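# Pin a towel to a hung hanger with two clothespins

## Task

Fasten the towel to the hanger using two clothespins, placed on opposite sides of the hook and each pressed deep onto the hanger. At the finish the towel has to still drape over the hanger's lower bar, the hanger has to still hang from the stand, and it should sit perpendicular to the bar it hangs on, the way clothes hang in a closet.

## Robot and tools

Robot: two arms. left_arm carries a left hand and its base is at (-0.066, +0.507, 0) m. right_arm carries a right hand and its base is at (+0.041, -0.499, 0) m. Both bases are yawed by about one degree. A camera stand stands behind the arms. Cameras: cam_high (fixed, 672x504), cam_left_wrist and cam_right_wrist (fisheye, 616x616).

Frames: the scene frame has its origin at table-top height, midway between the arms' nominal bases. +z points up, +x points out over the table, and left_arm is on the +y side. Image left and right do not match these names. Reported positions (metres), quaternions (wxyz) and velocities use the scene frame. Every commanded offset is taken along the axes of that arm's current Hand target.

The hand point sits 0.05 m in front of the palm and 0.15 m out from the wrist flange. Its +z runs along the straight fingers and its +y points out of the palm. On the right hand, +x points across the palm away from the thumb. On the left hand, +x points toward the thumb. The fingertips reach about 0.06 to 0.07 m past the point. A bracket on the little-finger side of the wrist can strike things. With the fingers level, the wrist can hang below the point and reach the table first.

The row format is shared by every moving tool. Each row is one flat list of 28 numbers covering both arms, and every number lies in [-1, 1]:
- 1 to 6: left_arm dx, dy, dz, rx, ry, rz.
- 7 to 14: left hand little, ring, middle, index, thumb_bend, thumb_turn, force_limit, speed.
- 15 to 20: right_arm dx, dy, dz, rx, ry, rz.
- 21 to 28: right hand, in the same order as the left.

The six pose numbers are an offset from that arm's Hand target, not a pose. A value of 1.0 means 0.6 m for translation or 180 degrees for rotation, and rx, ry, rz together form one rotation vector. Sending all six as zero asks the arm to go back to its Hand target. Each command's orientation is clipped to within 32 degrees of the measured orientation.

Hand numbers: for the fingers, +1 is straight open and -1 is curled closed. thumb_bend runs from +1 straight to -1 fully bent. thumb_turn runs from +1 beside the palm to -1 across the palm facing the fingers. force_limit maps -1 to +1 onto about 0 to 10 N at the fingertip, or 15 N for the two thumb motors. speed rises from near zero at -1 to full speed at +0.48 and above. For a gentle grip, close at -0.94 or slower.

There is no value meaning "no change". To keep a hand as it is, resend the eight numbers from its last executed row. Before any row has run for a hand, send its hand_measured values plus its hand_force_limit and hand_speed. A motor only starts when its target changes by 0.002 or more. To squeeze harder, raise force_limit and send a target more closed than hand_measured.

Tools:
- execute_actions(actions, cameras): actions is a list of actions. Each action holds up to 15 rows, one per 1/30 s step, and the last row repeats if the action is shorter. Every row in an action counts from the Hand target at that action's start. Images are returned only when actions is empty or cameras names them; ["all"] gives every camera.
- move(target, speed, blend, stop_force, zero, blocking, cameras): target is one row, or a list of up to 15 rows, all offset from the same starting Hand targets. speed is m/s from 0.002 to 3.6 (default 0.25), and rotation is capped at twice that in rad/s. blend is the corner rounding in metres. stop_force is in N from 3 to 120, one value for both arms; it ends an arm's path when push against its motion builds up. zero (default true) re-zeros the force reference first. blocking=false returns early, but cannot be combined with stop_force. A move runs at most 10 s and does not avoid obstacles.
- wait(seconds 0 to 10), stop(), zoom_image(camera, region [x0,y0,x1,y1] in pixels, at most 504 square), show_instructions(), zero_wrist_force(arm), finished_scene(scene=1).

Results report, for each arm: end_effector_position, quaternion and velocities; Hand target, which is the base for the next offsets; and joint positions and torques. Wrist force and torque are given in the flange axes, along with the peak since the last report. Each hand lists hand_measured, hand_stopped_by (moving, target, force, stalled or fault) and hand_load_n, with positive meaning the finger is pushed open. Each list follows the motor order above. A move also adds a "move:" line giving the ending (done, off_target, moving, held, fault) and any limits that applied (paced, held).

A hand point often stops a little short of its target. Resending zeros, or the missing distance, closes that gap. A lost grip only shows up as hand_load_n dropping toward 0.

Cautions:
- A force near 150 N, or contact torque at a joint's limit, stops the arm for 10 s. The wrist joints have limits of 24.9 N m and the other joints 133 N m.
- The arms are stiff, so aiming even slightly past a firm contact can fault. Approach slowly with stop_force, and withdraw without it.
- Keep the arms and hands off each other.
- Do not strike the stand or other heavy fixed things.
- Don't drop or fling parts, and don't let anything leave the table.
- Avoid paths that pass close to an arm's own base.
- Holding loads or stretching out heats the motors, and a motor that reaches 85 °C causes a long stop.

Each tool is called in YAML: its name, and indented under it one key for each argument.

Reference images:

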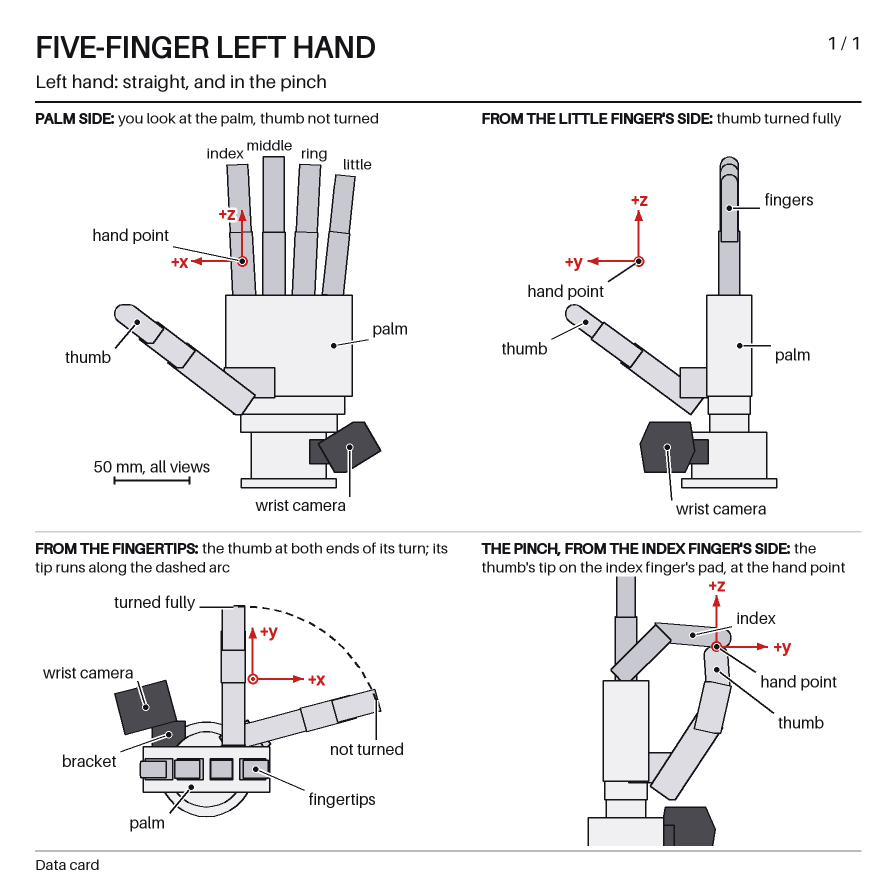

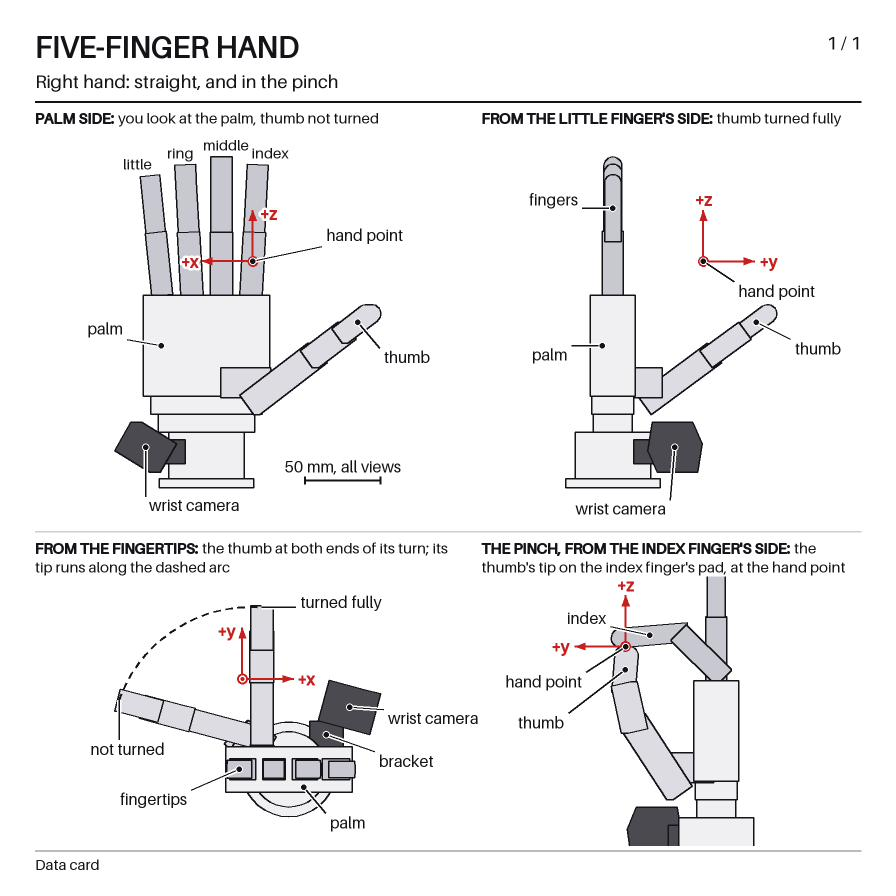

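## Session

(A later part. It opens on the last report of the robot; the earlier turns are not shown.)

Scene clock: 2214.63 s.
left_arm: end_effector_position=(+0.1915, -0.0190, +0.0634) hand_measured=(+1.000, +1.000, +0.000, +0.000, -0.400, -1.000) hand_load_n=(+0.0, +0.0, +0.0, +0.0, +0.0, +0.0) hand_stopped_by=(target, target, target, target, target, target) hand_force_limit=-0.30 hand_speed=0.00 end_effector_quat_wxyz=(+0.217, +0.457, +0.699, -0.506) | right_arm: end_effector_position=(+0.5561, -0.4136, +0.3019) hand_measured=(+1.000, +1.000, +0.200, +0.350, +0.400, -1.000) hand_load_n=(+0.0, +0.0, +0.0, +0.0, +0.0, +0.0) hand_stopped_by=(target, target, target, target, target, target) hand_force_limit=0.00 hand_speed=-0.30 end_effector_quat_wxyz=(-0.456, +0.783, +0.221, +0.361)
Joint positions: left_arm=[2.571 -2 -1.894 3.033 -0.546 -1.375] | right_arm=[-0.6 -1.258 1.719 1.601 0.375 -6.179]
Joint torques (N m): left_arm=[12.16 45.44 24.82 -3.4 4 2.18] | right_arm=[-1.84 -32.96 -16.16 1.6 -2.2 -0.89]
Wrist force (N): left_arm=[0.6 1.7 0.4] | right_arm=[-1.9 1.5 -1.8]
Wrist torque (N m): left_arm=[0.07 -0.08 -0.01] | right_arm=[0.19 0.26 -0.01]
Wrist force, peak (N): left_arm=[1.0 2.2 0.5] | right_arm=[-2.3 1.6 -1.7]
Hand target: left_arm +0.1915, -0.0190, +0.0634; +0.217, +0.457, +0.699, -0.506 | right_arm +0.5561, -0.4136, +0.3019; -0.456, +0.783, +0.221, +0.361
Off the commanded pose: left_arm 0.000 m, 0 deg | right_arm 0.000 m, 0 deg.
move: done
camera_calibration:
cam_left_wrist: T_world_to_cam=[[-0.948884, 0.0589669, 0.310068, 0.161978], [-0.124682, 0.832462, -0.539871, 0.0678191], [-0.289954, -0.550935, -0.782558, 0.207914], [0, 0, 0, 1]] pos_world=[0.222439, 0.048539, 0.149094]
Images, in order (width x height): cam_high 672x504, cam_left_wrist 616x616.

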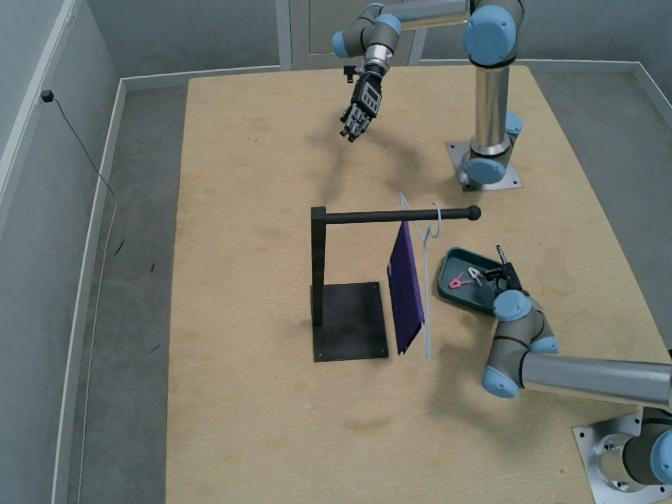

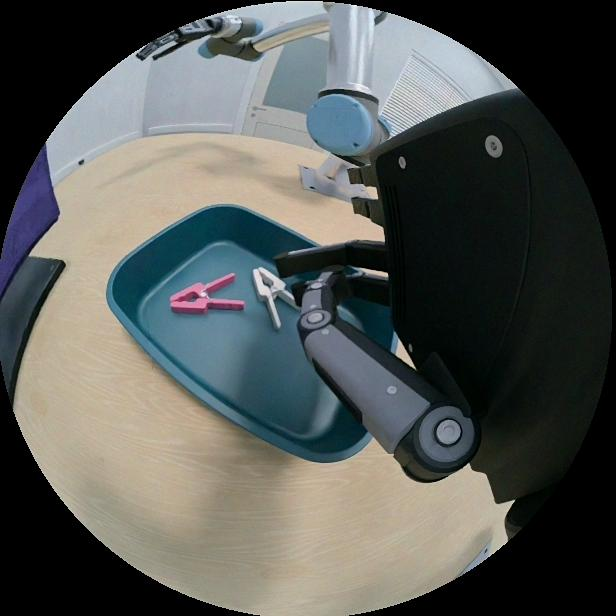

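move:
  target: [-0.0046,0.0011,0.0638,0.1253,0.0563,0.0019,1,1,0,0.1,0.6,-0.65,-0.3,0,0,0,0,0,0,0,1,1,0.2,0.35,0.4,-1,0,-0.3]
  speed: 0.15
  cameras: ["cam_left_wrist"]

zoom_image:
  camera: "cam_left_wrist"
  region: [180, 200, 380, 400]

Scene clock: 2235.23 s.
left_arm: end_effector_position=(+0.1873, -0.0548, +0.0501) hand_measured=(+1.000, +1.000, +0.000, +0.100, +0.600, -0.650) hand_load_n=(+0.0, +0.0, +0.0, +0.0, +0.0, +0.0) hand_stopped_by=(target, target, target, target, target, target) hand_force_limit=-0.30 hand_speed=0.00 end_effector_quat_wxyz=(+0.063, +0.535, +0.601, -0.590) | right_arm: end_effector_position=(+0.5561, -0.4136, +0.3019) hand_measured=(+1.000, +1.000, +0.200, +0.350, +0.400, -1.000) hand_load_n=(+0.0, +0.0, +0.0, +0.0, +0.0, +0.0) hand_stopped_by=(target, target, target, target, target, target) hand_force_limit=0.00 hand_speed=-0.30 end_effector_quat_wxyz=(-0.456, +0.783, +0.221, +0.361)
Joint positions: left_arm=[2.589 -2.432 -1.512 2.099 -0.313 -0.451] | right_arm=[-0.6 -1.258 1.719 1.601 0.375 -6.179]
Joint torques (N m): left_arm=[10.85 32.31 25.1 -4.43 -1.31 1.99] | right_arm=[-2.05 -31.87 -15.91 1.4 -2.31 -0.95]
Wrist force (N): left_arm=[0.6 1.7 0.2] | right_arm=[-2.0 1.4 -1.6]
Wrist torque (N m): left_arm=[0.08 -0.08 0.01] | right_arm=[0.16 0.28 -0.03]
Wrist force, peak (N): left_arm=[0.6 2.0 0.3] | right_arm=[-2.3 1.4 -1.8]
Hand target: left_arm +0.1873, -0.0548, +0.0501; +0.063, +0.535, +0.601, -0.590 | right_arm +0.5561, -0.4136, +0.3019; -0.456, +0.783, +0.221, +0.361
Off the commanded pose: left_arm 0.000 m, 0 deg | right_arm 0.000 m, 0 deg.
move: done
camera_calibration:
cam_left_wrist: T_world_to_cam=[[-0.786283, 0.421794, 0.451496, 0.146533], [0.10701, 0.812656, -0.572835, 0.0470911], [-0.608529, -0.402096, -0.684114, 0.239541], [0, 0, 0, 1]] pos_world=[0.255944, -0.00375711, 0.12469]
Images, in order (width x height): cam_left_wrist 616x616.

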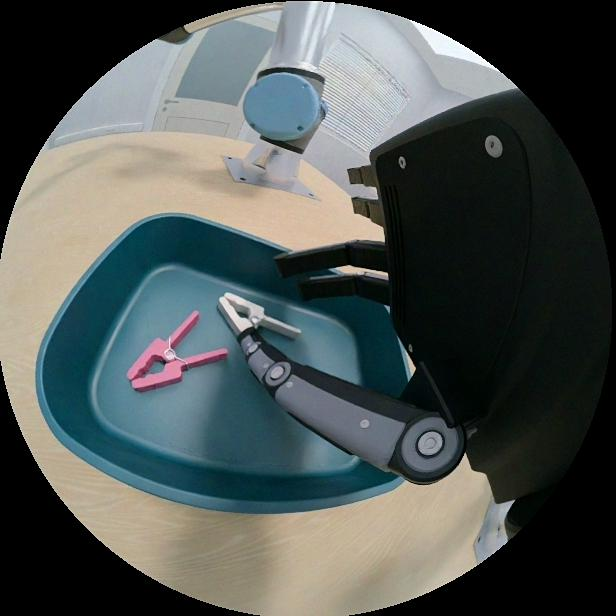

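Scaled by 2.520 from the camera's 616x616 image, which has a finer 880x880 frame.

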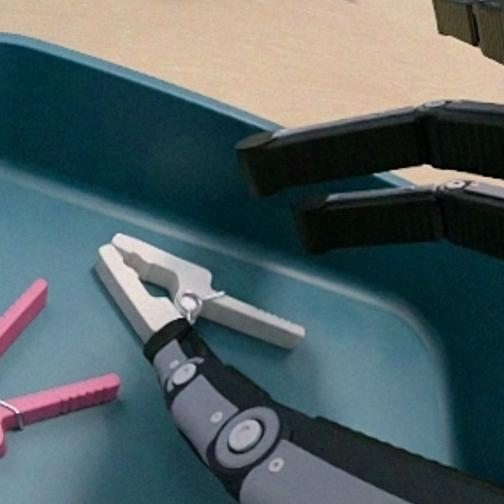

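execute_actions:
  actions: []

zoom_image:
  camera: "cam_left_wrist"
  region: [180, 200, 380, 400]

zoom_image:
  camera: "cam_high"
  region: [436, 236, 526, 316]

Scene clock: 2263.90 s.
left_arm: end_effector_position=(+0.1873, -0.0548, +0.0501) hand_measured=(+1.000, +1.000, +0.000, +0.100, +0.600, -0.650) hand_load_n=(+0.0, +0.0, +0.0, +0.0, +0.0, +0.0) hand_stopped_by=(target, target, target, target, target, target) hand_force_limit=-0.30 hand_speed=0.00 end_effector_quat_wxyz=(+0.063, +0.535, +0.601, -0.590) | right_arm: end_effector_position=(+0.5561, -0.4136, +0.3019) hand_measured=(+1.000, +1.000, +0.200, +0.350, +0.400, -1.000) hand_load_n=(+0.0, +0.0, +0.0, +0.0, +0.0, +0.0) hand_stopped_by=(target, target, target, target, target, target) hand_force_limit=0.00 hand_speed=-0.30 end_effector_quat_wxyz=(-0.456, +0.783, +0.221, +0.361)
Joint positions: left_arm=[2.589 -2.432 -1.512 2.099 -0.313 -0.451] | right_arm=[-0.6 -1.258 1.719 1.601 0.375 -6.179]
Joint velocities: within noise
Joint torques (N m): left_arm=[11.72 32.42 23.91 -4.03 -1.23 2.05] | right_arm=[-3.11 -33.31 -15.93 1.56 -2.35 -1.01]
Motor temperatures (°C): left_arm=[30 36 33 38 35 38] | right_arm=[32 33 31 34 38 42]
Wrist force (N): left_arm=[0.2 1.7 0.1] | right_arm=[-2.1 1.4 -1.5]
Wrist torque (N m): left_arm=[0.08 -0.03 -0.02] | right_arm=[0.15 0.29 -0.03]
Wrist force, peak (N): left_arm=[0.3 2.0 0.3] | right_arm=[-2.2 1.5 -1.8]
Hand target: left_arm +0.1873, -0.0548, +0.0501; +0.063, +0.535, +0.601, -0.590 | right_arm +0.5561, -0.4136, +0.3019; -0.456, +0.783, +0.221, +0.361
Off the commanded pose: left_arm 0.000 m, 0 deg | right_arm 0.000 m, 0 deg.
camera_calibration:
cam_left_wrist: T_world_to_cam=[[-0.786283, 0.421794, 0.451496, 0.146533], [0.10701, 0.812656, -0.572835, 0.0470911], [-0.608529, -0.402096, -0.684114, 0.239541], [0, 0, 0, 1]] pos_world=[0.255944, -0.00375711, 0.12469]
cam_right_wrist: T_world_to_cam=[[0.820466, -0.435434, -0.37045, -0.517261], [-0.568359, -0.551356, -0.610716, 0.282172], [0.0616766, 0.71162, -0.699852, 0.587389], [0, 0, 0, 1]] pos_world=[0.548542, -0.487654, 0.391792]

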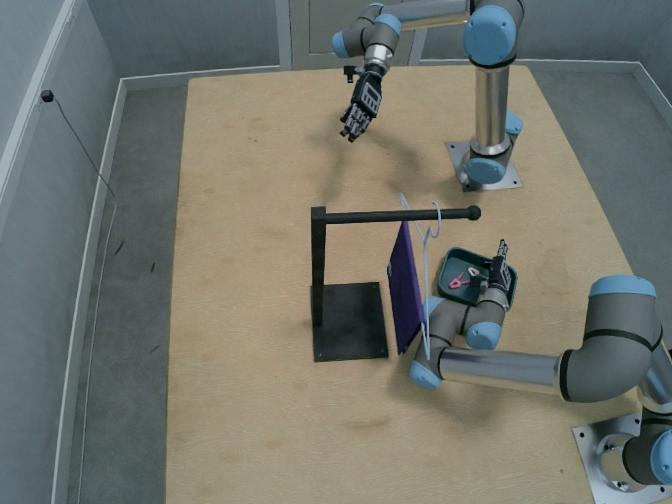

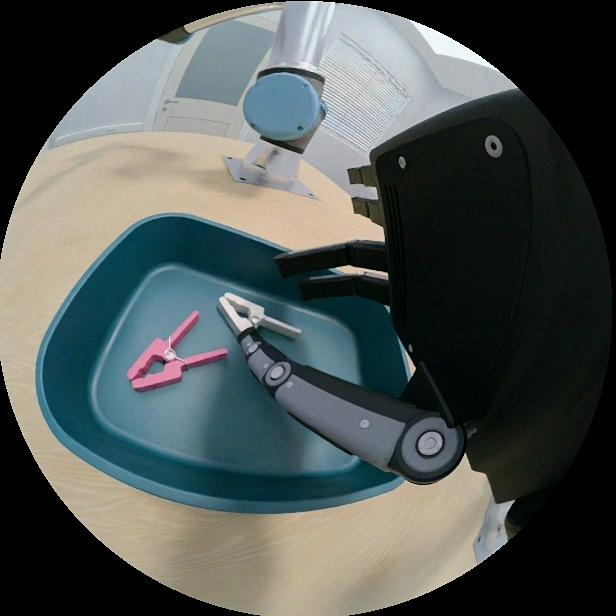

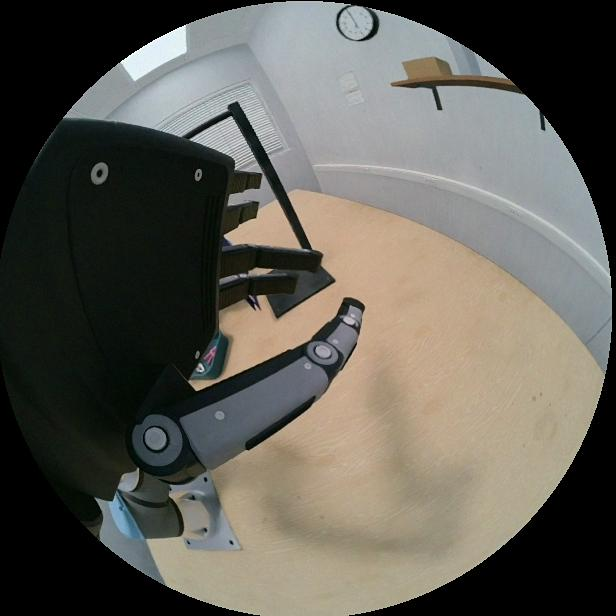

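Scaled by 2.520 from the camera's 616x616 image, which has a finer 880x880 frame.

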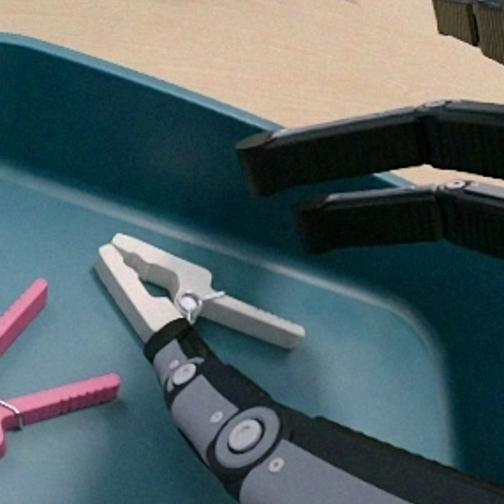

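Scaled by 5.600 from the camera's 672x504 image, which has a finer 960x720 frame.

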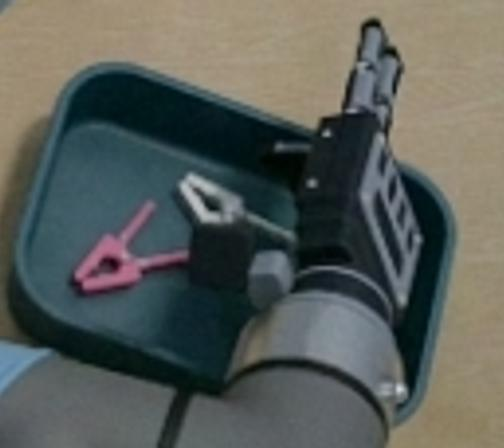

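move:
  target: [0.0013,-0.0038,0.0051,-0.00786,-0.00712,-0.00332, 1,1,0,0.1,0.56,-0.5,-0.3,0, 0,0,0,0,0,0, 1,1,0.2,0.35,0.4,-1,0,-0.3]
  speed: 0.05
  cameras: ["cam_left_wrist"]

zoom_image:
  camera: "cam_left_wrist"
  region: [180, 200, 380, 400]

Scene clock: 2323.97 s.
left_arm: end_effector_position=(+0.1836, -0.0561, +0.0501) hand_measured=(+1.000, +1.000, +0.000, +0.100, +0.560, -0.500) hand_load_n=(+0.0, +0.0, +0.0, +0.0, +0.0, +0.0) hand_stopped_by=(target, target, target, target, target, target) hand_force_limit=-0.30 hand_speed=0.00 end_effector_quat_wxyz=(+0.073, +0.525, +0.611, -0.589) | right_arm: end_effector_position=(+0.5561, -0.4136, +0.3019) hand_measured=(+1.000, +1.000, +0.200, +0.350, +0.400, -1.000) hand_load_n=(+0.0, +0.0, +0.0, -0.5, +0.0, +0.5) hand_stopped_by=(target, target, target, target, target, target) hand_force_limit=0.00 hand_speed=-0.30 end_effector_quat_wxyz=(-0.456, +0.783, +0.221, +0.361)
Joint positions: left_arm=[2.582 -2.4 -1.535 2.218 -0.304 -0.584] | right_arm=[-0.6 -1.258 1.719 1.601 0.375 -6.179]
Joint torques (N m): left_arm=[-12.89 56.34 -0.3 -1.3 3.86 -1.84] | right_arm=[-2.9 -32.18 -16.35 1.47 -2.43 -0.87]
Wrist force (N): left_arm=[0.4 1.6 0.0] | right_arm=[-2.1 1.3 -1.7]
Wrist torque (N m): left_arm=[0.07 -0.06 0.15] | right_arm=[0.15 0.30 -0.03]
Wrist force, peak (N): left_arm=[0.4 2.1 -0.1] | right_arm=[-2.3 1.5 -1.9]
Hand target: left_arm +0.1836, -0.0561, +0.0501; +0.073, +0.525, +0.611, -0.589 | right_arm +0.5561, -0.4136, +0.3019; -0.456, +0.783, +0.221, +0.361
Off the commanded pose: left_arm 0.000 m, 0 deg | right_arm 0.000 m, 0 deg.
move: done
camera_calibration:
cam_left_wrist: T_world_to_cam=[[-0.800356, 0.394341, 0.451582, 0.145238], [0.0787556, 0.815859, -0.572862, 0.0539183], [-0.59433, -0.422929, -0.684034, 0.233013], [0, 0, 0, 1]] pos_world=[0.250483, -0.0027152, 0.12469]
Images, in order (width x height): cam_left_wrist 616x616.

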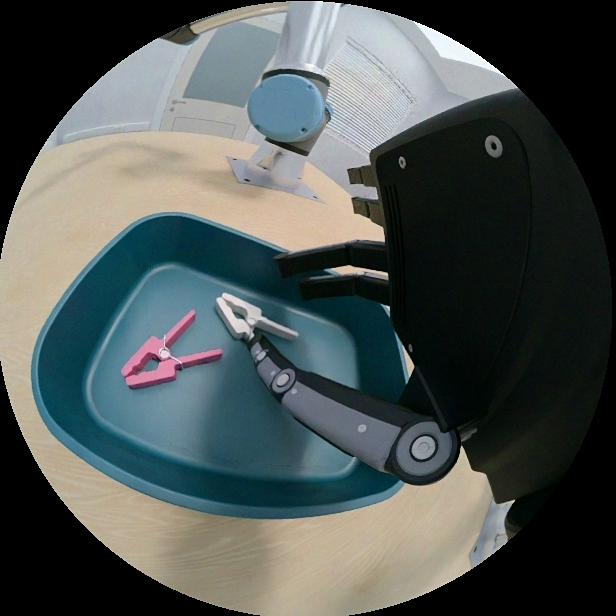

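Scaled by 2.520 from the camera's 616x616 image, which has a finer 880x880 frame.

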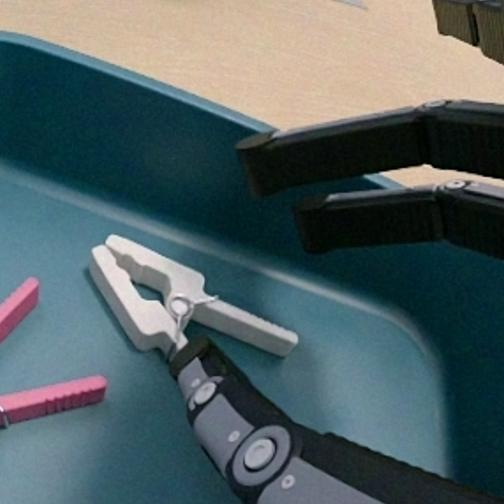

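move:
  target: [0.0244,0.0203,0.0109,0,0,0, 1,1,0,0.1,0.56,-0.5,-0.3,0, 0,0,0,0,0,0, 1,1,0.2,0.35,0.4,-1,0,-0.3]
  speed: 0.05
  cameras: ["cam_left_wrist"]

zoom_image:
  camera: "cam_left_wrist"
  region: [180, 200, 380, 400]

Scene clock: 2333.83 s.
left_arm: end_effector_position=(+0.1826, -0.0562, +0.0301) hand_measured=(+1.000, +1.000, +0.000, +0.100, +0.560, -0.500) hand_load_n=(+0.0, +0.0, +0.0, +0.0, +0.0, +0.0) hand_stopped_by=(target, target, target, target, target, target) hand_force_limit=-0.30 hand_speed=0.00 end_effector_quat_wxyz=(+0.073, +0.525, +0.611, -0.589) | right_arm: end_effector_position=(+0.5561, -0.4136, +0.3019) hand_measured=(+1.000, +1.000, +0.200, +0.350, +0.400, -1.000) hand_load_n=(+0.0, +0.0, +0.0, +0.0, +0.0, +0.0) hand_stopped_by=(target, target, target, target, target, target) hand_force_limit=0.00 hand_speed=-0.30 end_effector_quat_wxyz=(-0.456, +0.783, +0.221, +0.361)
Joint positions: left_arm=[2.581 -2.432 -1.537 2.257 -0.304 -0.589] | right_arm=[-0.6 -1.258 1.719 1.601 0.375 -6.179]
Joint torques (N m): left_arm=[-12.6 31.35 0.91 -1.29 4.78 -1.77] | right_arm=[-3.32 -33.13 -16.34 1.61 -2.31 -0.99]
Wrist force (N): left_arm=[0.2 1.9 0.0] | right_arm=[-2.0 1.1 -1.8]
Wrist torque (N m): left_arm=[0.11 -0.04 0.14] | right_arm=[0.13 0.29 -0.03]
Wrist force, peak (N): left_arm=[0.5 2.1 -0.1] | right_arm=[-2.3 1.4 -1.8]
Hand target: left_arm +0.1826, -0.0562, +0.0300; +0.073, +0.525, +0.611, -0.589 | right_arm +0.5561, -0.4136, +0.3019; -0.456, +0.783, +0.221, +0.361
Off the commanded pose: left_arm 0.000 m, 0 deg | right_arm 0.000 m, 0 deg.
move: done
camera_calibration:
cam_left_wrist: T_world_to_cam=[[-0.800443, 0.394153, 0.451591, 0.153455], [0.0786611, 0.815951, -0.572744, 0.0425013], [-0.594226, -0.422926, -0.684127, 0.218594], [0, 0, 0, 1]] pos_world=[0.249383, -0.00271433, 0.10459]
Images, in order (width x height): cam_left_wrist 616x616.

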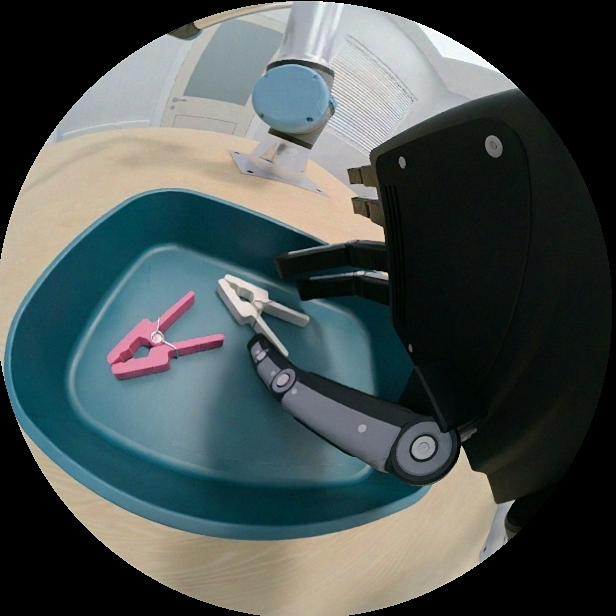

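Scaled by 2.520 from the camera's 616x616 image, which has a finer 880x880 frame.

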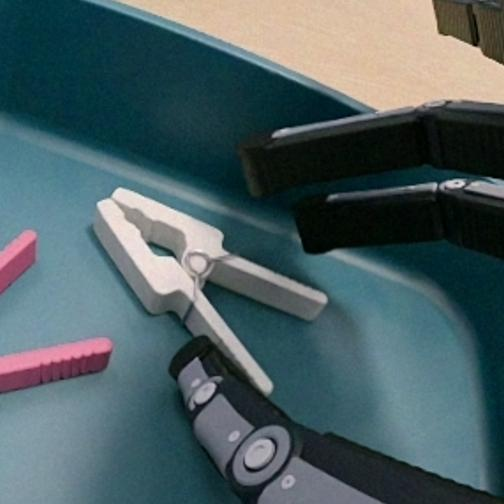

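move:
  target: [0.0030,0.0080,-0.0043,0,0,0, 1,1,0,0.1,0.5,-0.5,-0.3,0, 0,0,0,0,0,0, 1,1,0.2,0.35,0.4,-1,0,-0.3]
  speed: 0.03
  cameras: []

zoom_image:
  camera: "cam_left_wrist"
  region: [180, 200, 380, 400]

Scene clock: 2356.07 s.
left_arm: end_effector_position=(+0.1866, -0.0543, +0.0264) hand_measured=(+1.000, +1.000, +0.000, +0.100, +0.500, -0.500) hand_load_n=(+0.0, +0.0, +0.0, +0.0, -2.5, -0.5) hand_stopped_by=(target, target, target, target, target, target) hand_force_limit=-0.30 hand_speed=0.00 end_effector_quat_wxyz=(+0.073, +0.525, +0.611, -0.589) | right_arm: end_effector_position=(+0.5561, -0.4136, +0.3019) hand_measured=(+1.000, +1.000, +0.200, +0.350, +0.400, -1.000) hand_load_n=(+0.0, +0.0, +0.0, +0.0, +0.0, +0.0) hand_stopped_by=(target, target, target, target, target, target) hand_force_limit=0.00 hand_speed=-0.30 end_effector_quat_wxyz=(-0.456, +0.783, +0.221, +0.361)
Joint positions: left_arm=[2.588 -2.444 -1.533 2.241 -0.305 -0.564] | right_arm=[-0.6 -1.258 1.719 1.601 0.375 -6.179]
Joint torques (N m): left_arm=[12.33 31.19 24.16 -3.51 -1.93 2.3] | right_arm=[-2.72 -33.39 -16.31 1.69 -2.43 -0.77]
Wrist force (N): left_arm=[-1.0 -0.9 0.3] | right_arm=[-2.2 1.4 -1.7]
Wrist torque (N m): left_arm=[0.00 -0.03 -0.02] | right_arm=[0.17 0.31 -0.03]
Wrist force, peak (N): left_arm=[0.3 2.0 0.0] | right_arm=[-2.3 1.5 -1.7]
Hand target: left_arm +0.1867, -0.0543, +0.0264; +0.073, +0.525, +0.611, -0.589 | right_arm +0.5561, -0.4136, +0.3019; -0.456, +0.783, +0.221, +0.361
Off the commanded pose: left_arm 0.000 m, 0 deg | right_arm 0.000 m, 0 deg.
move: done
No camera images: "cameras" was empty.

Scaled by 2.520 from the camera's 616x616 image, which has a finer 880x880 frame.
This view is cut from an older image: the scene may have changed since it was taken.

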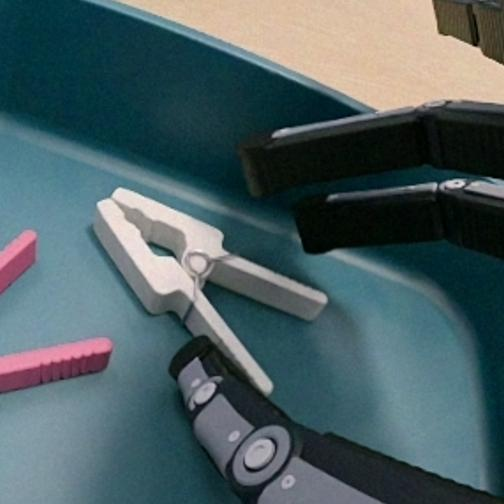

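move:
  target: [0,0,0,0,0,0, 1,1,0,0.1,0.42,-0.5,-0.3,0, 0,0,0,0,0,0, 1,1,0.2,0.35,0.4,-1,0,-0.3]
  speed: 0.03
  cameras: ["cam_left_wrist"]

zoom_image:
  camera: "cam_left_wrist"
  region: [180, 200, 380, 400]

Scene clock: 2360.33 s.
left_arm: end_effector_position=(+0.1867, -0.0543, +0.0264) hand_measured=(+1.000, +1.000, +0.000, +0.100, +0.420, -0.500) hand_load_n=(+0.0, +0.0, +0.0, +0.0, +0.5, +0.0) hand_stopped_by=(target, target, target, target, target, target) hand_force_limit=-0.30 hand_speed=0.00 end_effector_quat_wxyz=(+0.073, +0.525, +0.611, -0.589) | right_arm: end_effector_position=(+0.5561, -0.4136, +0.3019) hand_measured=(+1.000, +1.000, +0.200, +0.350, +0.400, -1.000) hand_load_n=(+0.0, +0.0, +0.0, +0.0, +0.0, +0.0) hand_stopped_by=(target, target, target, target, target, target) hand_force_limit=0.00 hand_speed=-0.30 end_effector_quat_wxyz=(-0.456, +0.783, +0.221, +0.361)
Joint positions: left_arm=[2.588 -2.444 -1.533 2.241 -0.305 -0.564] | right_arm=[-0.6 -1.258 1.719 1.601 0.375 -6.179]
Joint torques (N m): left_arm=[8.76 32.93 23.28 -3.99 0.57 2.18] | right_arm=[-2.48 -32.3 -16.32 1.48 -2.45 -0.86]
Wrist force (N): left_arm=[0.4 1.9 0.0] | right_arm=[-2.1 1.2 -1.5]
Wrist torque (N m): left_arm=[0.11 -0.06 -0.02] | right_arm=[0.14 0.30 -0.04]
Wrist force, peak (N): left_arm=[0.4 1.9 0.0] | right_arm=[-2.2 1.6 -1.7]
Hand target: left_arm +0.1867, -0.0543, +0.0264; +0.073, +0.525, +0.611, -0.589 | right_arm +0.5561, -0.4136, +0.3019; -0.456, +0.783, +0.221, +0.361
Off the commanded pose: left_arm 0.000 m, 0 deg | right_arm 0.000 m, 0 deg.
move: done
camera_calibration:
cam_left_wrist: T_world_to_cam=[[-0.800443, 0.394153, 0.451591, 0.157653], [0.0786611, 0.815951, -0.572744, 0.0386482], [-0.594226, -0.422926, -0.684127, 0.219329], [0, 0, 0, 1]] pos_world=[0.253483, -0.000914335, 0.10099]
Images, in order (width x height): cam_left_wrist 616x616.

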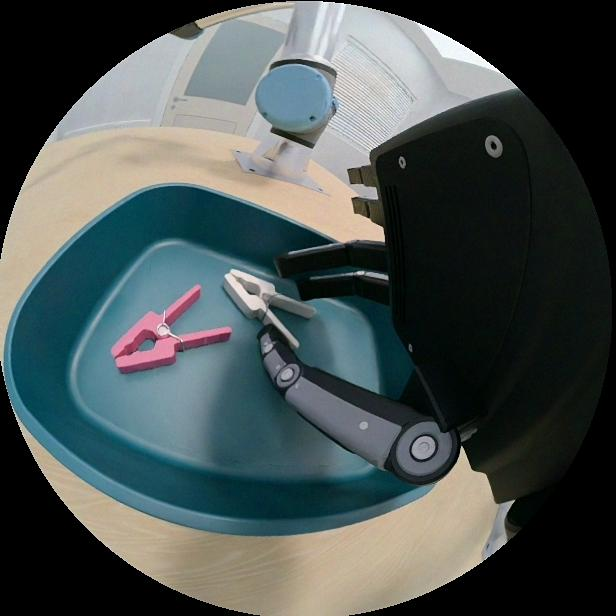

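Scaled by 2.520 from the camera's 616x616 image, which has a finer 880x880 frame.

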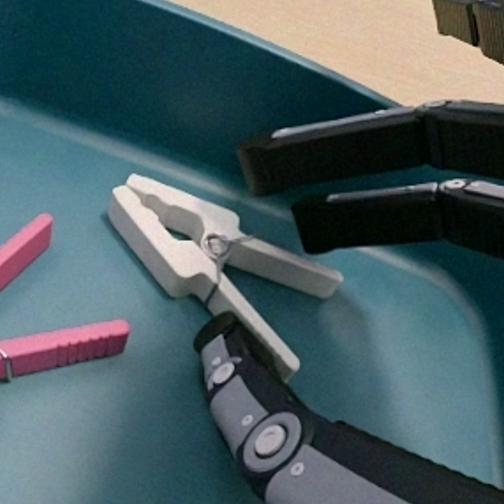

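move:
  target:
    - [0,0,0,0,0,0, 1,1,0,0.04,0.42,-0.6,-0.3,0, 0,0,0,0,0,0, 1,1,0.2,0.35,0.4,-1,0,-0.3]
    - [0.0040,0.0036,0.0017,0,0,0, 1,1,0,0.04,0.42,-0.6,-0.3,0, 0,0,0,0,0,0, 1,1,0.2,0.35,0.4,-1,0,-0.3]
  speed: 0.03
  cameras: ["cam_left_wrist"]

zoom_image:
  camera: "cam_left_wrist"
  region: [180, 200, 380, 400]

Scene clock: 2378.93 s.
left_arm: end_effector_position=(+0.1867, -0.0543, +0.0231) hand_measured=(+1.000, +1.000, +0.000, +0.040, +0.420, -0.600) hand_load_n=(+0.0, +0.0, +0.0, +2.0, +0.5, -0.5) hand_stopped_by=(target, target, target, target, target, target) hand_force_limit=-0.30 hand_speed=0.00 end_effector_quat_wxyz=(+0.073, +0.525, +0.611, -0.589) | right_arm: end_effector_position=(+0.5561, -0.4136, +0.3019) hand_measured=(+1.000, +1.000, +0.200, +0.350, +0.400, -1.000) hand_load_n=(+0.0, +0.0, +0.0, +0.0, +0.0, +0.0) hand_stopped_by=(target, target, target, target, target, target) hand_force_limit=0.00 hand_speed=-0.30 end_effector_quat_wxyz=(-0.456, +0.783, +0.221, +0.361)
Joint positions: left_arm=[2.588 -2.45 -1.532 2.246 -0.305 -0.564] | right_arm=[-0.6 -1.258 1.719 1.601 0.375 -6.179]
Joint torques (N m): left_arm=[-11.72 29.22 23.03 -1.44 3.64 -0.27] | right_arm=[-2.14 -34.4 -15.31 1.51 -2.4 -0.98]
Wrist force (N): left_arm=[-1.6 -0.2 -0.1] | right_arm=[-2.1 1.6 -1.7]
Wrist torque (N m): left_arm=[0.06 -0.08 -0.01] | right_arm=[0.20 0.30 -0.03]
Wrist force, peak (N): left_arm=[0.5 2.1 0.0] | right_arm=[-2.1 1.6 -1.8]
Hand target: left_arm +0.1866, -0.0543, +0.0230; +0.073, +0.525, +0.611, -0.589 | right_arm +0.5561, -0.4136, +0.3019; -0.456, +0.783, +0.221, +0.361
Off the commanded pose: left_arm 0.000 m, 0 deg | right_arm 0.000 m, 0 deg.
move: done
camera_calibration:
cam_left_wrist: T_world_to_cam=[[-0.800507, 0.394171, 0.451461, 0.159173], [0.0786845, 0.815888, -0.572832, 0.0367611], [-0.594135, -0.423033, -0.684139, 0.21705], [0, 0, 0, 1]] pos_world=[0.253483, -0.000914859, 0.0976898]
Images, in order (width x height): cam_left_wrist 616x616.

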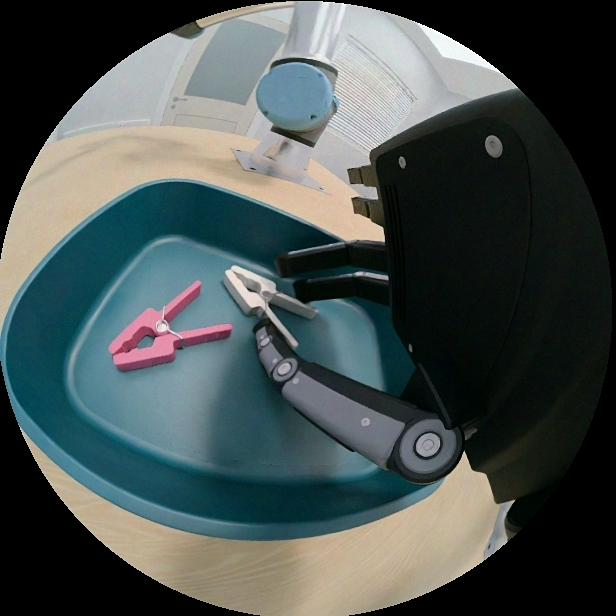

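Scaled by 2.520 from the camera's 616x616 image, which has a finer 880x880 frame.

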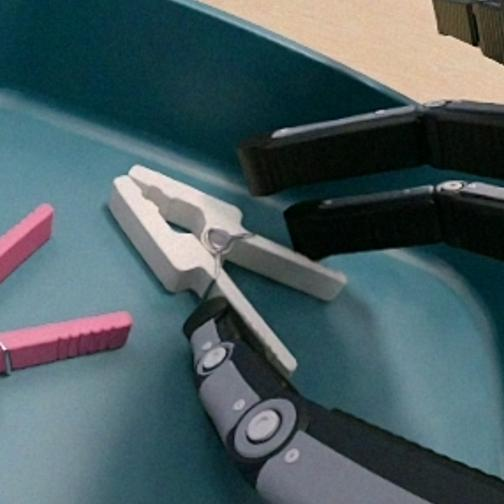

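move:
  target: [-0.0007,-0.0022,0.0036,0,0,0, 1,1,0,-0.02,0.42,-0.6,-0.2,-0.3, 0,0,0,0,0,0, 1,1,0.2,0.35,0.4,-1,0,-0.3]
  speed: 0.02
  cameras: ["cam_left_wrist"]

zoom_image:
  camera: "cam_left_wrist"
  region: [180, 200, 380, 400]

Scene clock: 2389.50 s.
left_arm: end_effector_position=(+0.1848, -0.0559, +0.0235) hand_measured=(+1.000, +1.000, +0.000, -0.010, +0.422, -0.600) hand_load_n=(+0.0, +0.0, +0.0, +4.0, +4.0, +0.0) hand_stopped_by=(target, target, target, force, target, target) hand_force_limit=-0.20 hand_speed=-0.30 end_effector_quat_wxyz=(+0.073, +0.525, +0.611, -0.589) | right_arm: end_effector_position=(+0.5561, -0.4136, +0.3019) hand_measured=(+1.000, +1.000, +0.200, +0.350, +0.400, -1.000) hand_load_n=(+0.0, +0.0, +0.0, +0.0, +0.0, +0.0) hand_stopped_by=(target, target, target, target, target, target) hand_force_limit=0.00 hand_speed=-0.30 end_effector_quat_wxyz=(-0.456, +0.783, +0.221, +0.361)
Joint positions: left_arm=[2.584 -2.447 -1.532 2.258 -0.304 -0.58] | right_arm=[-0.6 -1.258 1.719 1.601 0.375 -6.179]
Joint torques (N m): left_arm=[-15.37 57.27 20.72 -1.04 3.95 -2.01] | right_arm=[-3.07 -32.6 -16.23 1.64 -2.39 -1.09]
Wrist force (N): left_arm=[-1.3 0.2 -1.6] | right_arm=[-2.1 1.4 -1.8]
Wrist torque (N m): left_arm=[0.05 -0.09 0.17] | right_arm=[0.17 0.30 -0.03]
Wrist force, peak (N): left_arm=[-4.0 -2.6 -4.0] | right_arm=[-2.3 1.4 -1.8]
Hand target: left_arm +0.1847, -0.0559, +0.0235; +0.073, +0.525, +0.611, -0.589 | right_arm +0.5561, -0.4136, +0.3019; -0.456, +0.783, +0.221, +0.361
Off the commanded pose: left_arm 0.000 m, 0 deg | right_arm 0.000 m, 0 deg.
move: done
camera_calibration:
cam_left_wrist: T_world_to_cam=[[-0.800462, 0.394173, 0.451539, 0.158082], [0.0786491, 0.815899, -0.57282, 0.0384528], [-0.594201, -0.423008, -0.684098, 0.21553], [0, 0, 0, 1]] pos_world=[0.251583, -0.00251477, 0.0980898]
Images, in order (width x height): cam_left_wrist 616x616.

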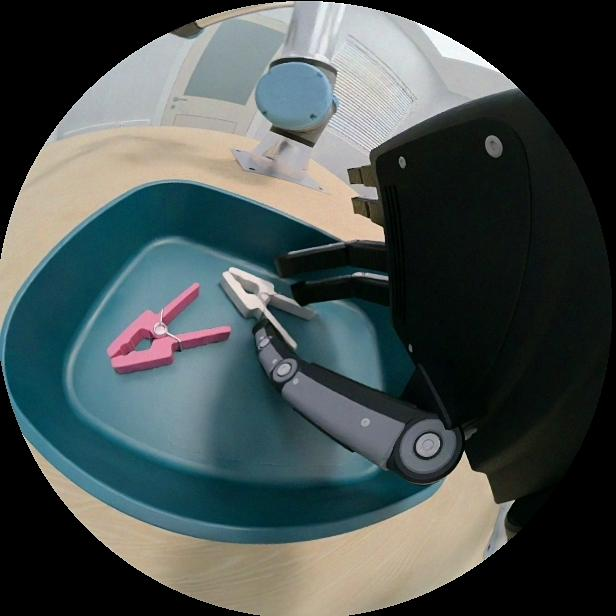

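Scaled by 2.520 from the camera's 616x616 image, which has a finer 880x880 frame.

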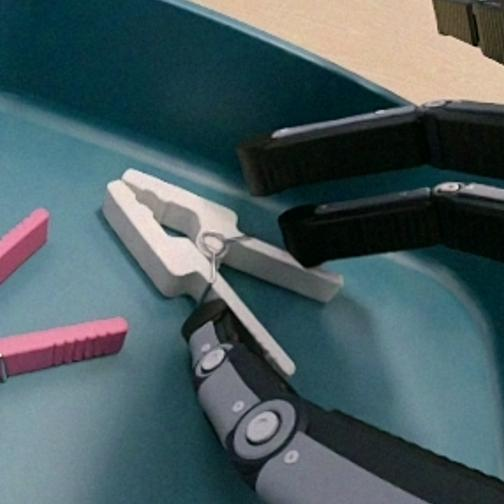

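move:
  target: [0.0016,-0.0028,0.0044,0,0,0, 1,1,0,-0.08,0.42,-0.6,0.4,-0.5, 0,0,0,0,0,0, 1,1,0.2,0.35,0.4,-1,0,-0.3]
  speed: 0.02
  cameras: ["cam_left_wrist"]

zoom_image:
  camera: "cam_left_wrist"
  region: [180, 200, 380, 400]

Scene clock: 2401.00 s.
left_arm: end_effector_position=(+0.1817, -0.0571, +0.0232) hand_measured=(+1.000, +1.000, +0.000, -0.048, +0.422, -0.600) hand_load_n=(+0.0, +0.0, +0.0, +8.0, +7.5, -1.5) hand_stopped_by=(target, target, target, force, target, target) hand_force_limit=0.40 hand_speed=-0.50 end_effector_quat_wxyz=(+0.073, +0.525, +0.611, -0.589) | right_arm: end_effector_position=(+0.5561, -0.4136, +0.3019) hand_measured=(+1.000, +1.000, +0.200, +0.350, +0.400, -1.000) hand_load_n=(+0.0, +0.0, +0.0, +0.5, +0.0, +0.5) hand_stopped_by=(target, target, target, target, target, target) hand_force_limit=0.00 hand_speed=-0.30 end_effector_quat_wxyz=(-0.456, +0.783, +0.221, +0.361)
Joint positions: left_arm=[2.578 -2.443 -1.536 2.274 -0.303 -0.597] | right_arm=[-0.6 -1.258 1.719 1.601 0.375 -6.179]
Joint torques (N m): left_arm=[-15.19 50.72 -6.82 -0.52 1.81 -2.37] | right_arm=[-3.27 -31.96 -15.79 1.66 -2.47 -0.77]
Wrist force (N): left_arm=[-9.3 -5.5 -6.0] | right_arm=[-1.9 1.4 -1.7]
Wrist torque (N m): left_arm=[-0.17 -0.19 0.24] | right_arm=[0.17 0.26 -0.02]
Wrist force, peak (N): left_arm=[-9.3 -5.5 -6.0] | right_arm=[-2.2 1.5 -1.8]
Hand target: left_arm +0.1817, -0.0571, +0.0232; +0.073, +0.525, +0.611, -0.589 | right_arm +0.5561, -0.4136, +0.3019; -0.456, +0.783, +0.221, +0.361
Off the commanded pose: left_arm 0.000 m, 0 deg | right_arm 0.000 m, 0 deg.
move: done
camera_calibration:
cam_left_wrist: T_world_to_cam=[[-0.800462, 0.394173, 0.451539, 0.156335], [0.0786491, 0.815899, -0.57282, 0.0394387], [-0.594201, -0.423008, -0.684098, 0.212966], [0, 0, 0, 1]] pos_world=[0.248583, -0.00371477, 0.0976898]
Images, in order (width x height): cam_left_wrist 616x616.

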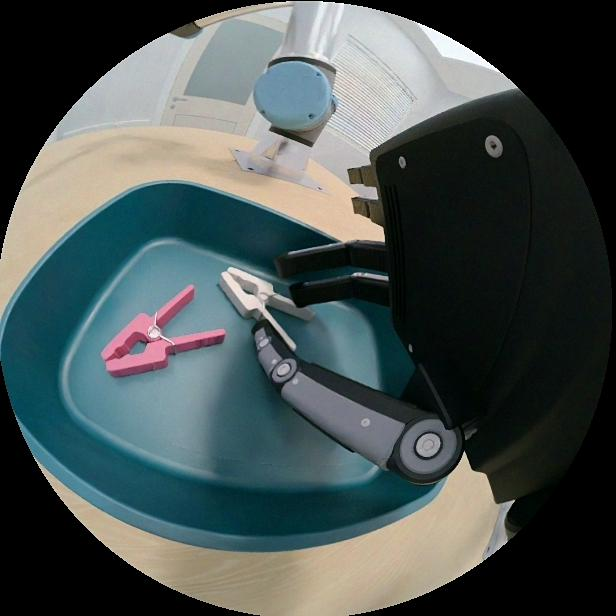

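Scaled by 2.520 from the camera's 616x616 image, which has a finer 880x880 frame.

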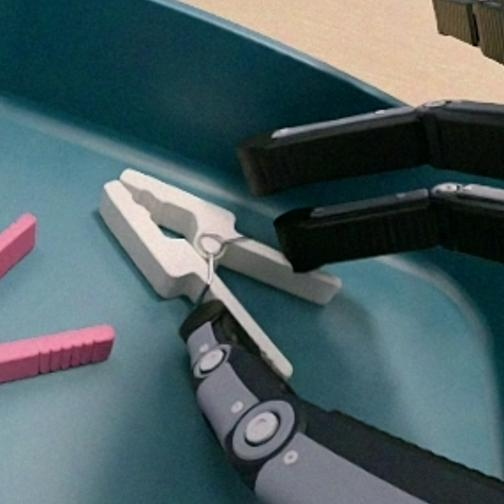

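zoom_image:
  camera: "cam_left_wrist"
  region: [220, 260, 320, 360]

Scaled by 5.040 from the camera's 616x616 image, which has a finer 880x880 frame.

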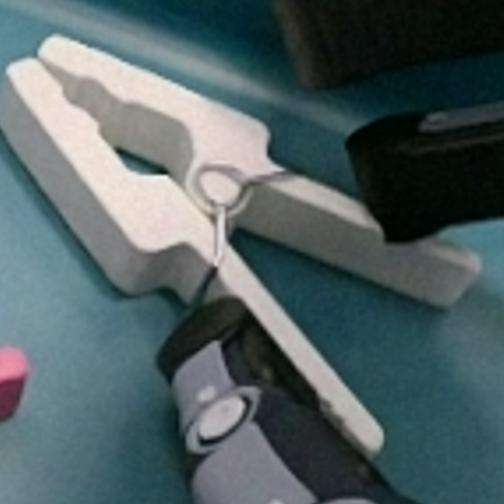

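zoom_image:
  camera: "cam_left_wrist"
  region: [260, 280, 320, 340]

zoom_image:
  camera: "cam_high"
  region: [456, 246, 506, 296]

Scaled by 8.400 from the camera's 616x616 image, which has a finer 880x880 frame.

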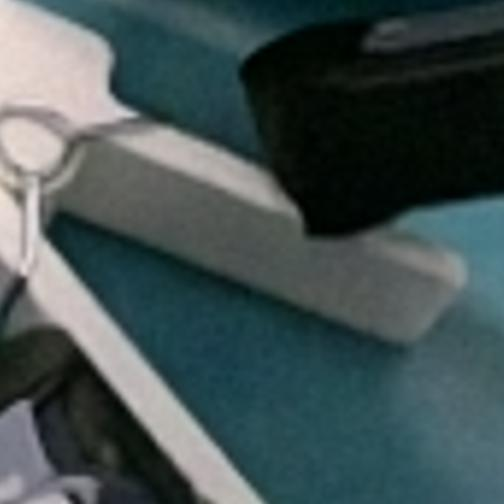

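This scene's latest camera images include none from cam_high. They are from: cam_left_wrist. cam_high's image comes with the result of a call that names it in "cameras".

move:
  target: [-0.0059,-0.0053,-0.0025,0,0,0, 1,1,0,0.1,0.42,-0.6,-0.3,-0.3, 0,0,0,0,0,0, 1,1,0.2,0.35,0.4,-1,0,-0.3]
  speed: 0.02
  cameras: ["cam_left_wrist"]

zoom_image:
  camera: "cam_left_wrist"
  region: [200, 240, 320, 360]

Scene clock: 2474.17 s.
left_arm: end_effector_position=(+0.1817, -0.0571, +0.0280) hand_measured=(+1.000, +1.000, +0.000, +0.100, +0.420, -0.600) hand_load_n=(+0.0, +0.0, +0.0, +0.0, +0.0, +0.0) hand_stopped_by=(target, target, target, target, target, target) hand_force_limit=-0.30 hand_speed=-0.30 end_effector_quat_wxyz=(+0.073, +0.525, +0.611, -0.589) | right_arm: end_effector_position=(+0.5561, -0.4136, +0.3019) hand_measured=(+1.000, +1.000, +0.200, +0.350, +0.400, -1.000) hand_load_n=(+0.0, +0.0, +0.0, +0.0, +0.0, +0.0) hand_stopped_by=(target, target, target, target, target, target) hand_force_limit=0.00 hand_speed=-0.30 end_effector_quat_wxyz=(-0.456, +0.783, +0.221, +0.361)
Joint positions: left_arm=[2.578 -2.435 -1.537 2.266 -0.303 -0.597] | right_arm=[-0.6 -1.258 1.719 1.601 0.375 -6.179]
Joint torques (N m): left_arm=[-3.55 59.9 -0.8 -3.87 0.25 1.1] | right_arm=[-1.79 -33.12 -16.65 1.75 -2.47 -0.86]
Wrist force (N): left_arm=[0.4 1.7 0.1] | right_arm=[-2.1 1.4 -1.7]
Wrist torque (N m): left_arm=[0.07 -0.05 0.15] | right_arm=[0.17 0.29 -0.03]
Wrist force, peak (N): left_arm=[-9.7 -5.4 -6.3] | right_arm=[-2.2 1.5 -1.9]
Hand target: left_arm +0.1817, -0.0571, +0.0282; +0.073, +0.525, +0.611, -0.589 | right_arm +0.5561, -0.4136, +0.3019; -0.456, +0.783, +0.221, +0.361
Off the commanded pose: left_arm 0.000 m, 0 deg | right_arm 0.000 m, 0 deg.
move: done
camera_calibration:
cam_left_wrist: T_world_to_cam=[[-0.800391, 0.394224, 0.45162, 0.154016], [0.078693, 0.815931, -0.572769, 0.0422373], [-0.59429, -0.4229, -0.684086, 0.21628], [0, 0, 0, 1]] pos_world=[0.248483, -0.00371455, 0.10259]
Images, in order (width x height): cam_left_wrist 616x616.

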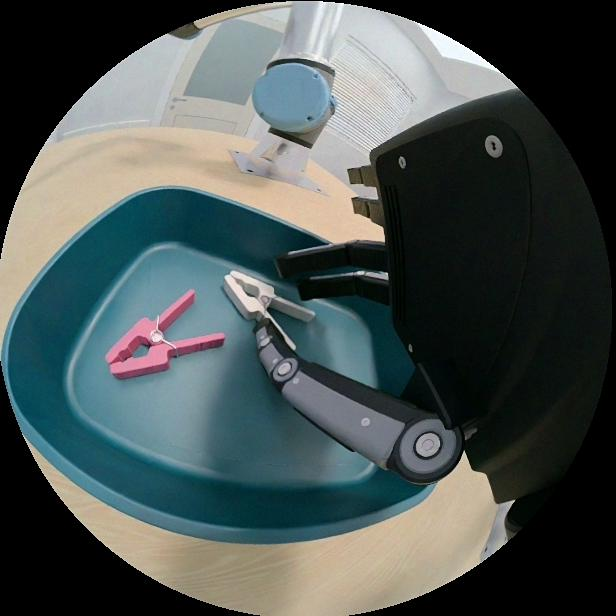

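Scaled by 4.200 from the camera's 616x616 image, which has a finer 880x880 frame.

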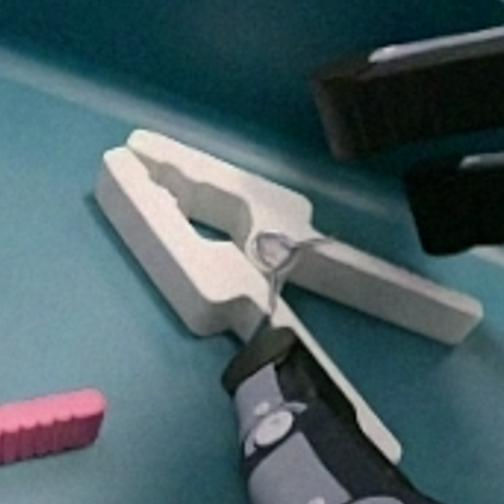

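move:
  target:
    - [0,0,0,0,0,0, 1,1,0,0.1,0.43,-0.8,-0.3,-0.3, 0,0,0,0,0,0, 1,1,0.2,0.35,0.4,-1,0,-0.3]
    - [0.0023,-0.0032,0.0015,0,0,0, 1,1,0,0.1,0.43,-0.8,-0.3,-0.3, 0,0,0,0,0,0, 1,1,0.2,0.35,0.4,-1,0,-0.3]
    - [0.0102,0.0040,0.0048,0,0,0, 1,1,0,0.1,0.43,-0.8,-0.3,-0.3, 0,0,0,0,0,0, 1,1,0.2,0.35,0.4,-1,0,-0.3]
  speed: 0.02
  cameras: ["cam_left_wrist"]

zoom_image:
  camera: "cam_left_wrist"
  region: [200, 240, 320, 360]

Scene clock: 2486.50 s.
left_arm: end_effector_position=(+0.1792, -0.0566, +0.0215) hand_measured=(+1.000, +1.000, +0.000, +0.100, +0.430, -0.800) hand_load_n=(+0.0, +0.0, +0.0, +0.0, +0.0, +0.5) hand_stopped_by=(target, target, target, target, target, target) hand_force_limit=-0.30 hand_speed=-0.30 end_effector_quat_wxyz=(+0.073, +0.525, +0.611, -0.589) | right_arm: end_effector_position=(+0.5561, -0.4136, +0.3019) hand_measured=(+1.000, +1.000, +0.200, +0.350, +0.400, -1.000) hand_load_n=(+0.0, +0.0, +0.0, +0.0, +0.0, +0.0) hand_stopped_by=(target, target, target, target, target, target) hand_force_limit=0.00 hand_speed=-0.30 end_effector_quat_wxyz=(-0.456, +0.783, +0.221, +0.361)
Joint positions: left_arm=[2.577 -2.442 -1.543 2.286 -0.303 -0.603] | right_arm=[-0.6 -1.258 1.719 1.601 0.375 -6.179]
Joint torques (N m): left_arm=[-13 31.37 23.1 -1.82 4.34 -1.58] | right_arm=[-1.11 -33.05 -17.9 1.78 -2.43 -0.7]
Wrist force (N): left_arm=[0.3 1.7 0.1] | right_arm=[-2.0 1.4 -1.8]
Wrist torque (N m): left_arm=[0.08 -0.05 0.15] | right_arm=[0.17 0.28 -0.02]
Wrist force, peak (N): left_arm=[0.4 2.2 0.2] | right_arm=[-2.1 1.5 -1.9]
Hand target: left_arm +0.1793, -0.0566, +0.0214; +0.073, +0.525, +0.611, -0.589 | right_arm +0.5561, -0.4136, +0.3019; -0.456, +0.783, +0.221, +0.361
Off the commanded pose: left_arm 0.000 m, 0 deg | right_arm 0.000 m, 0 deg.
move: done
camera_calibration:
cam_left_wrist: T_world_to_cam=[[-0.800397, 0.394159, 0.451667, 0.154836], [0.0786281, 0.815962, -0.572733, 0.0381687], [-0.594291, -0.422901, -0.684086, 0.210593], [0, 0, 0, 1]] pos_world=[0.246082, -0.00311425, 0.0959899]
Images, in order (width x height): cam_left_wrist 616x616.

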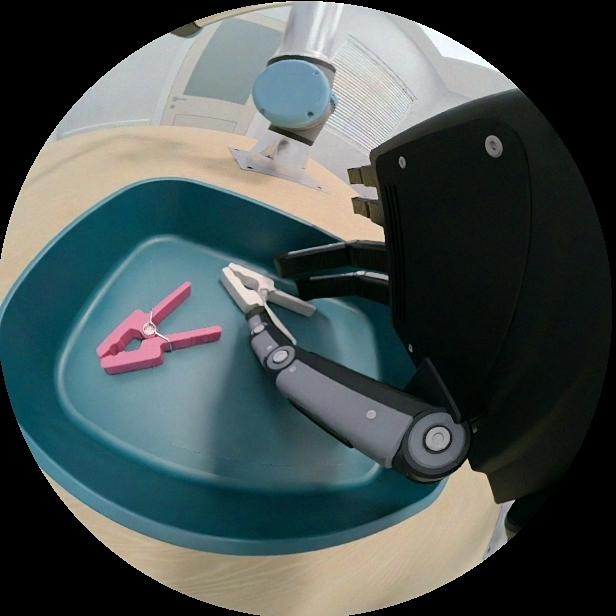

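Scaled by 4.200 from the camera's 616x616 image, which has a finer 880x880 frame.

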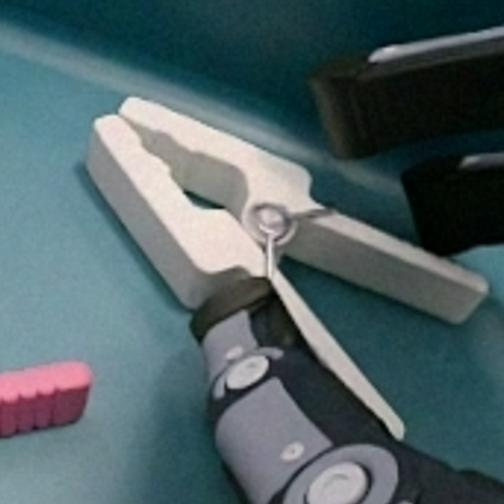

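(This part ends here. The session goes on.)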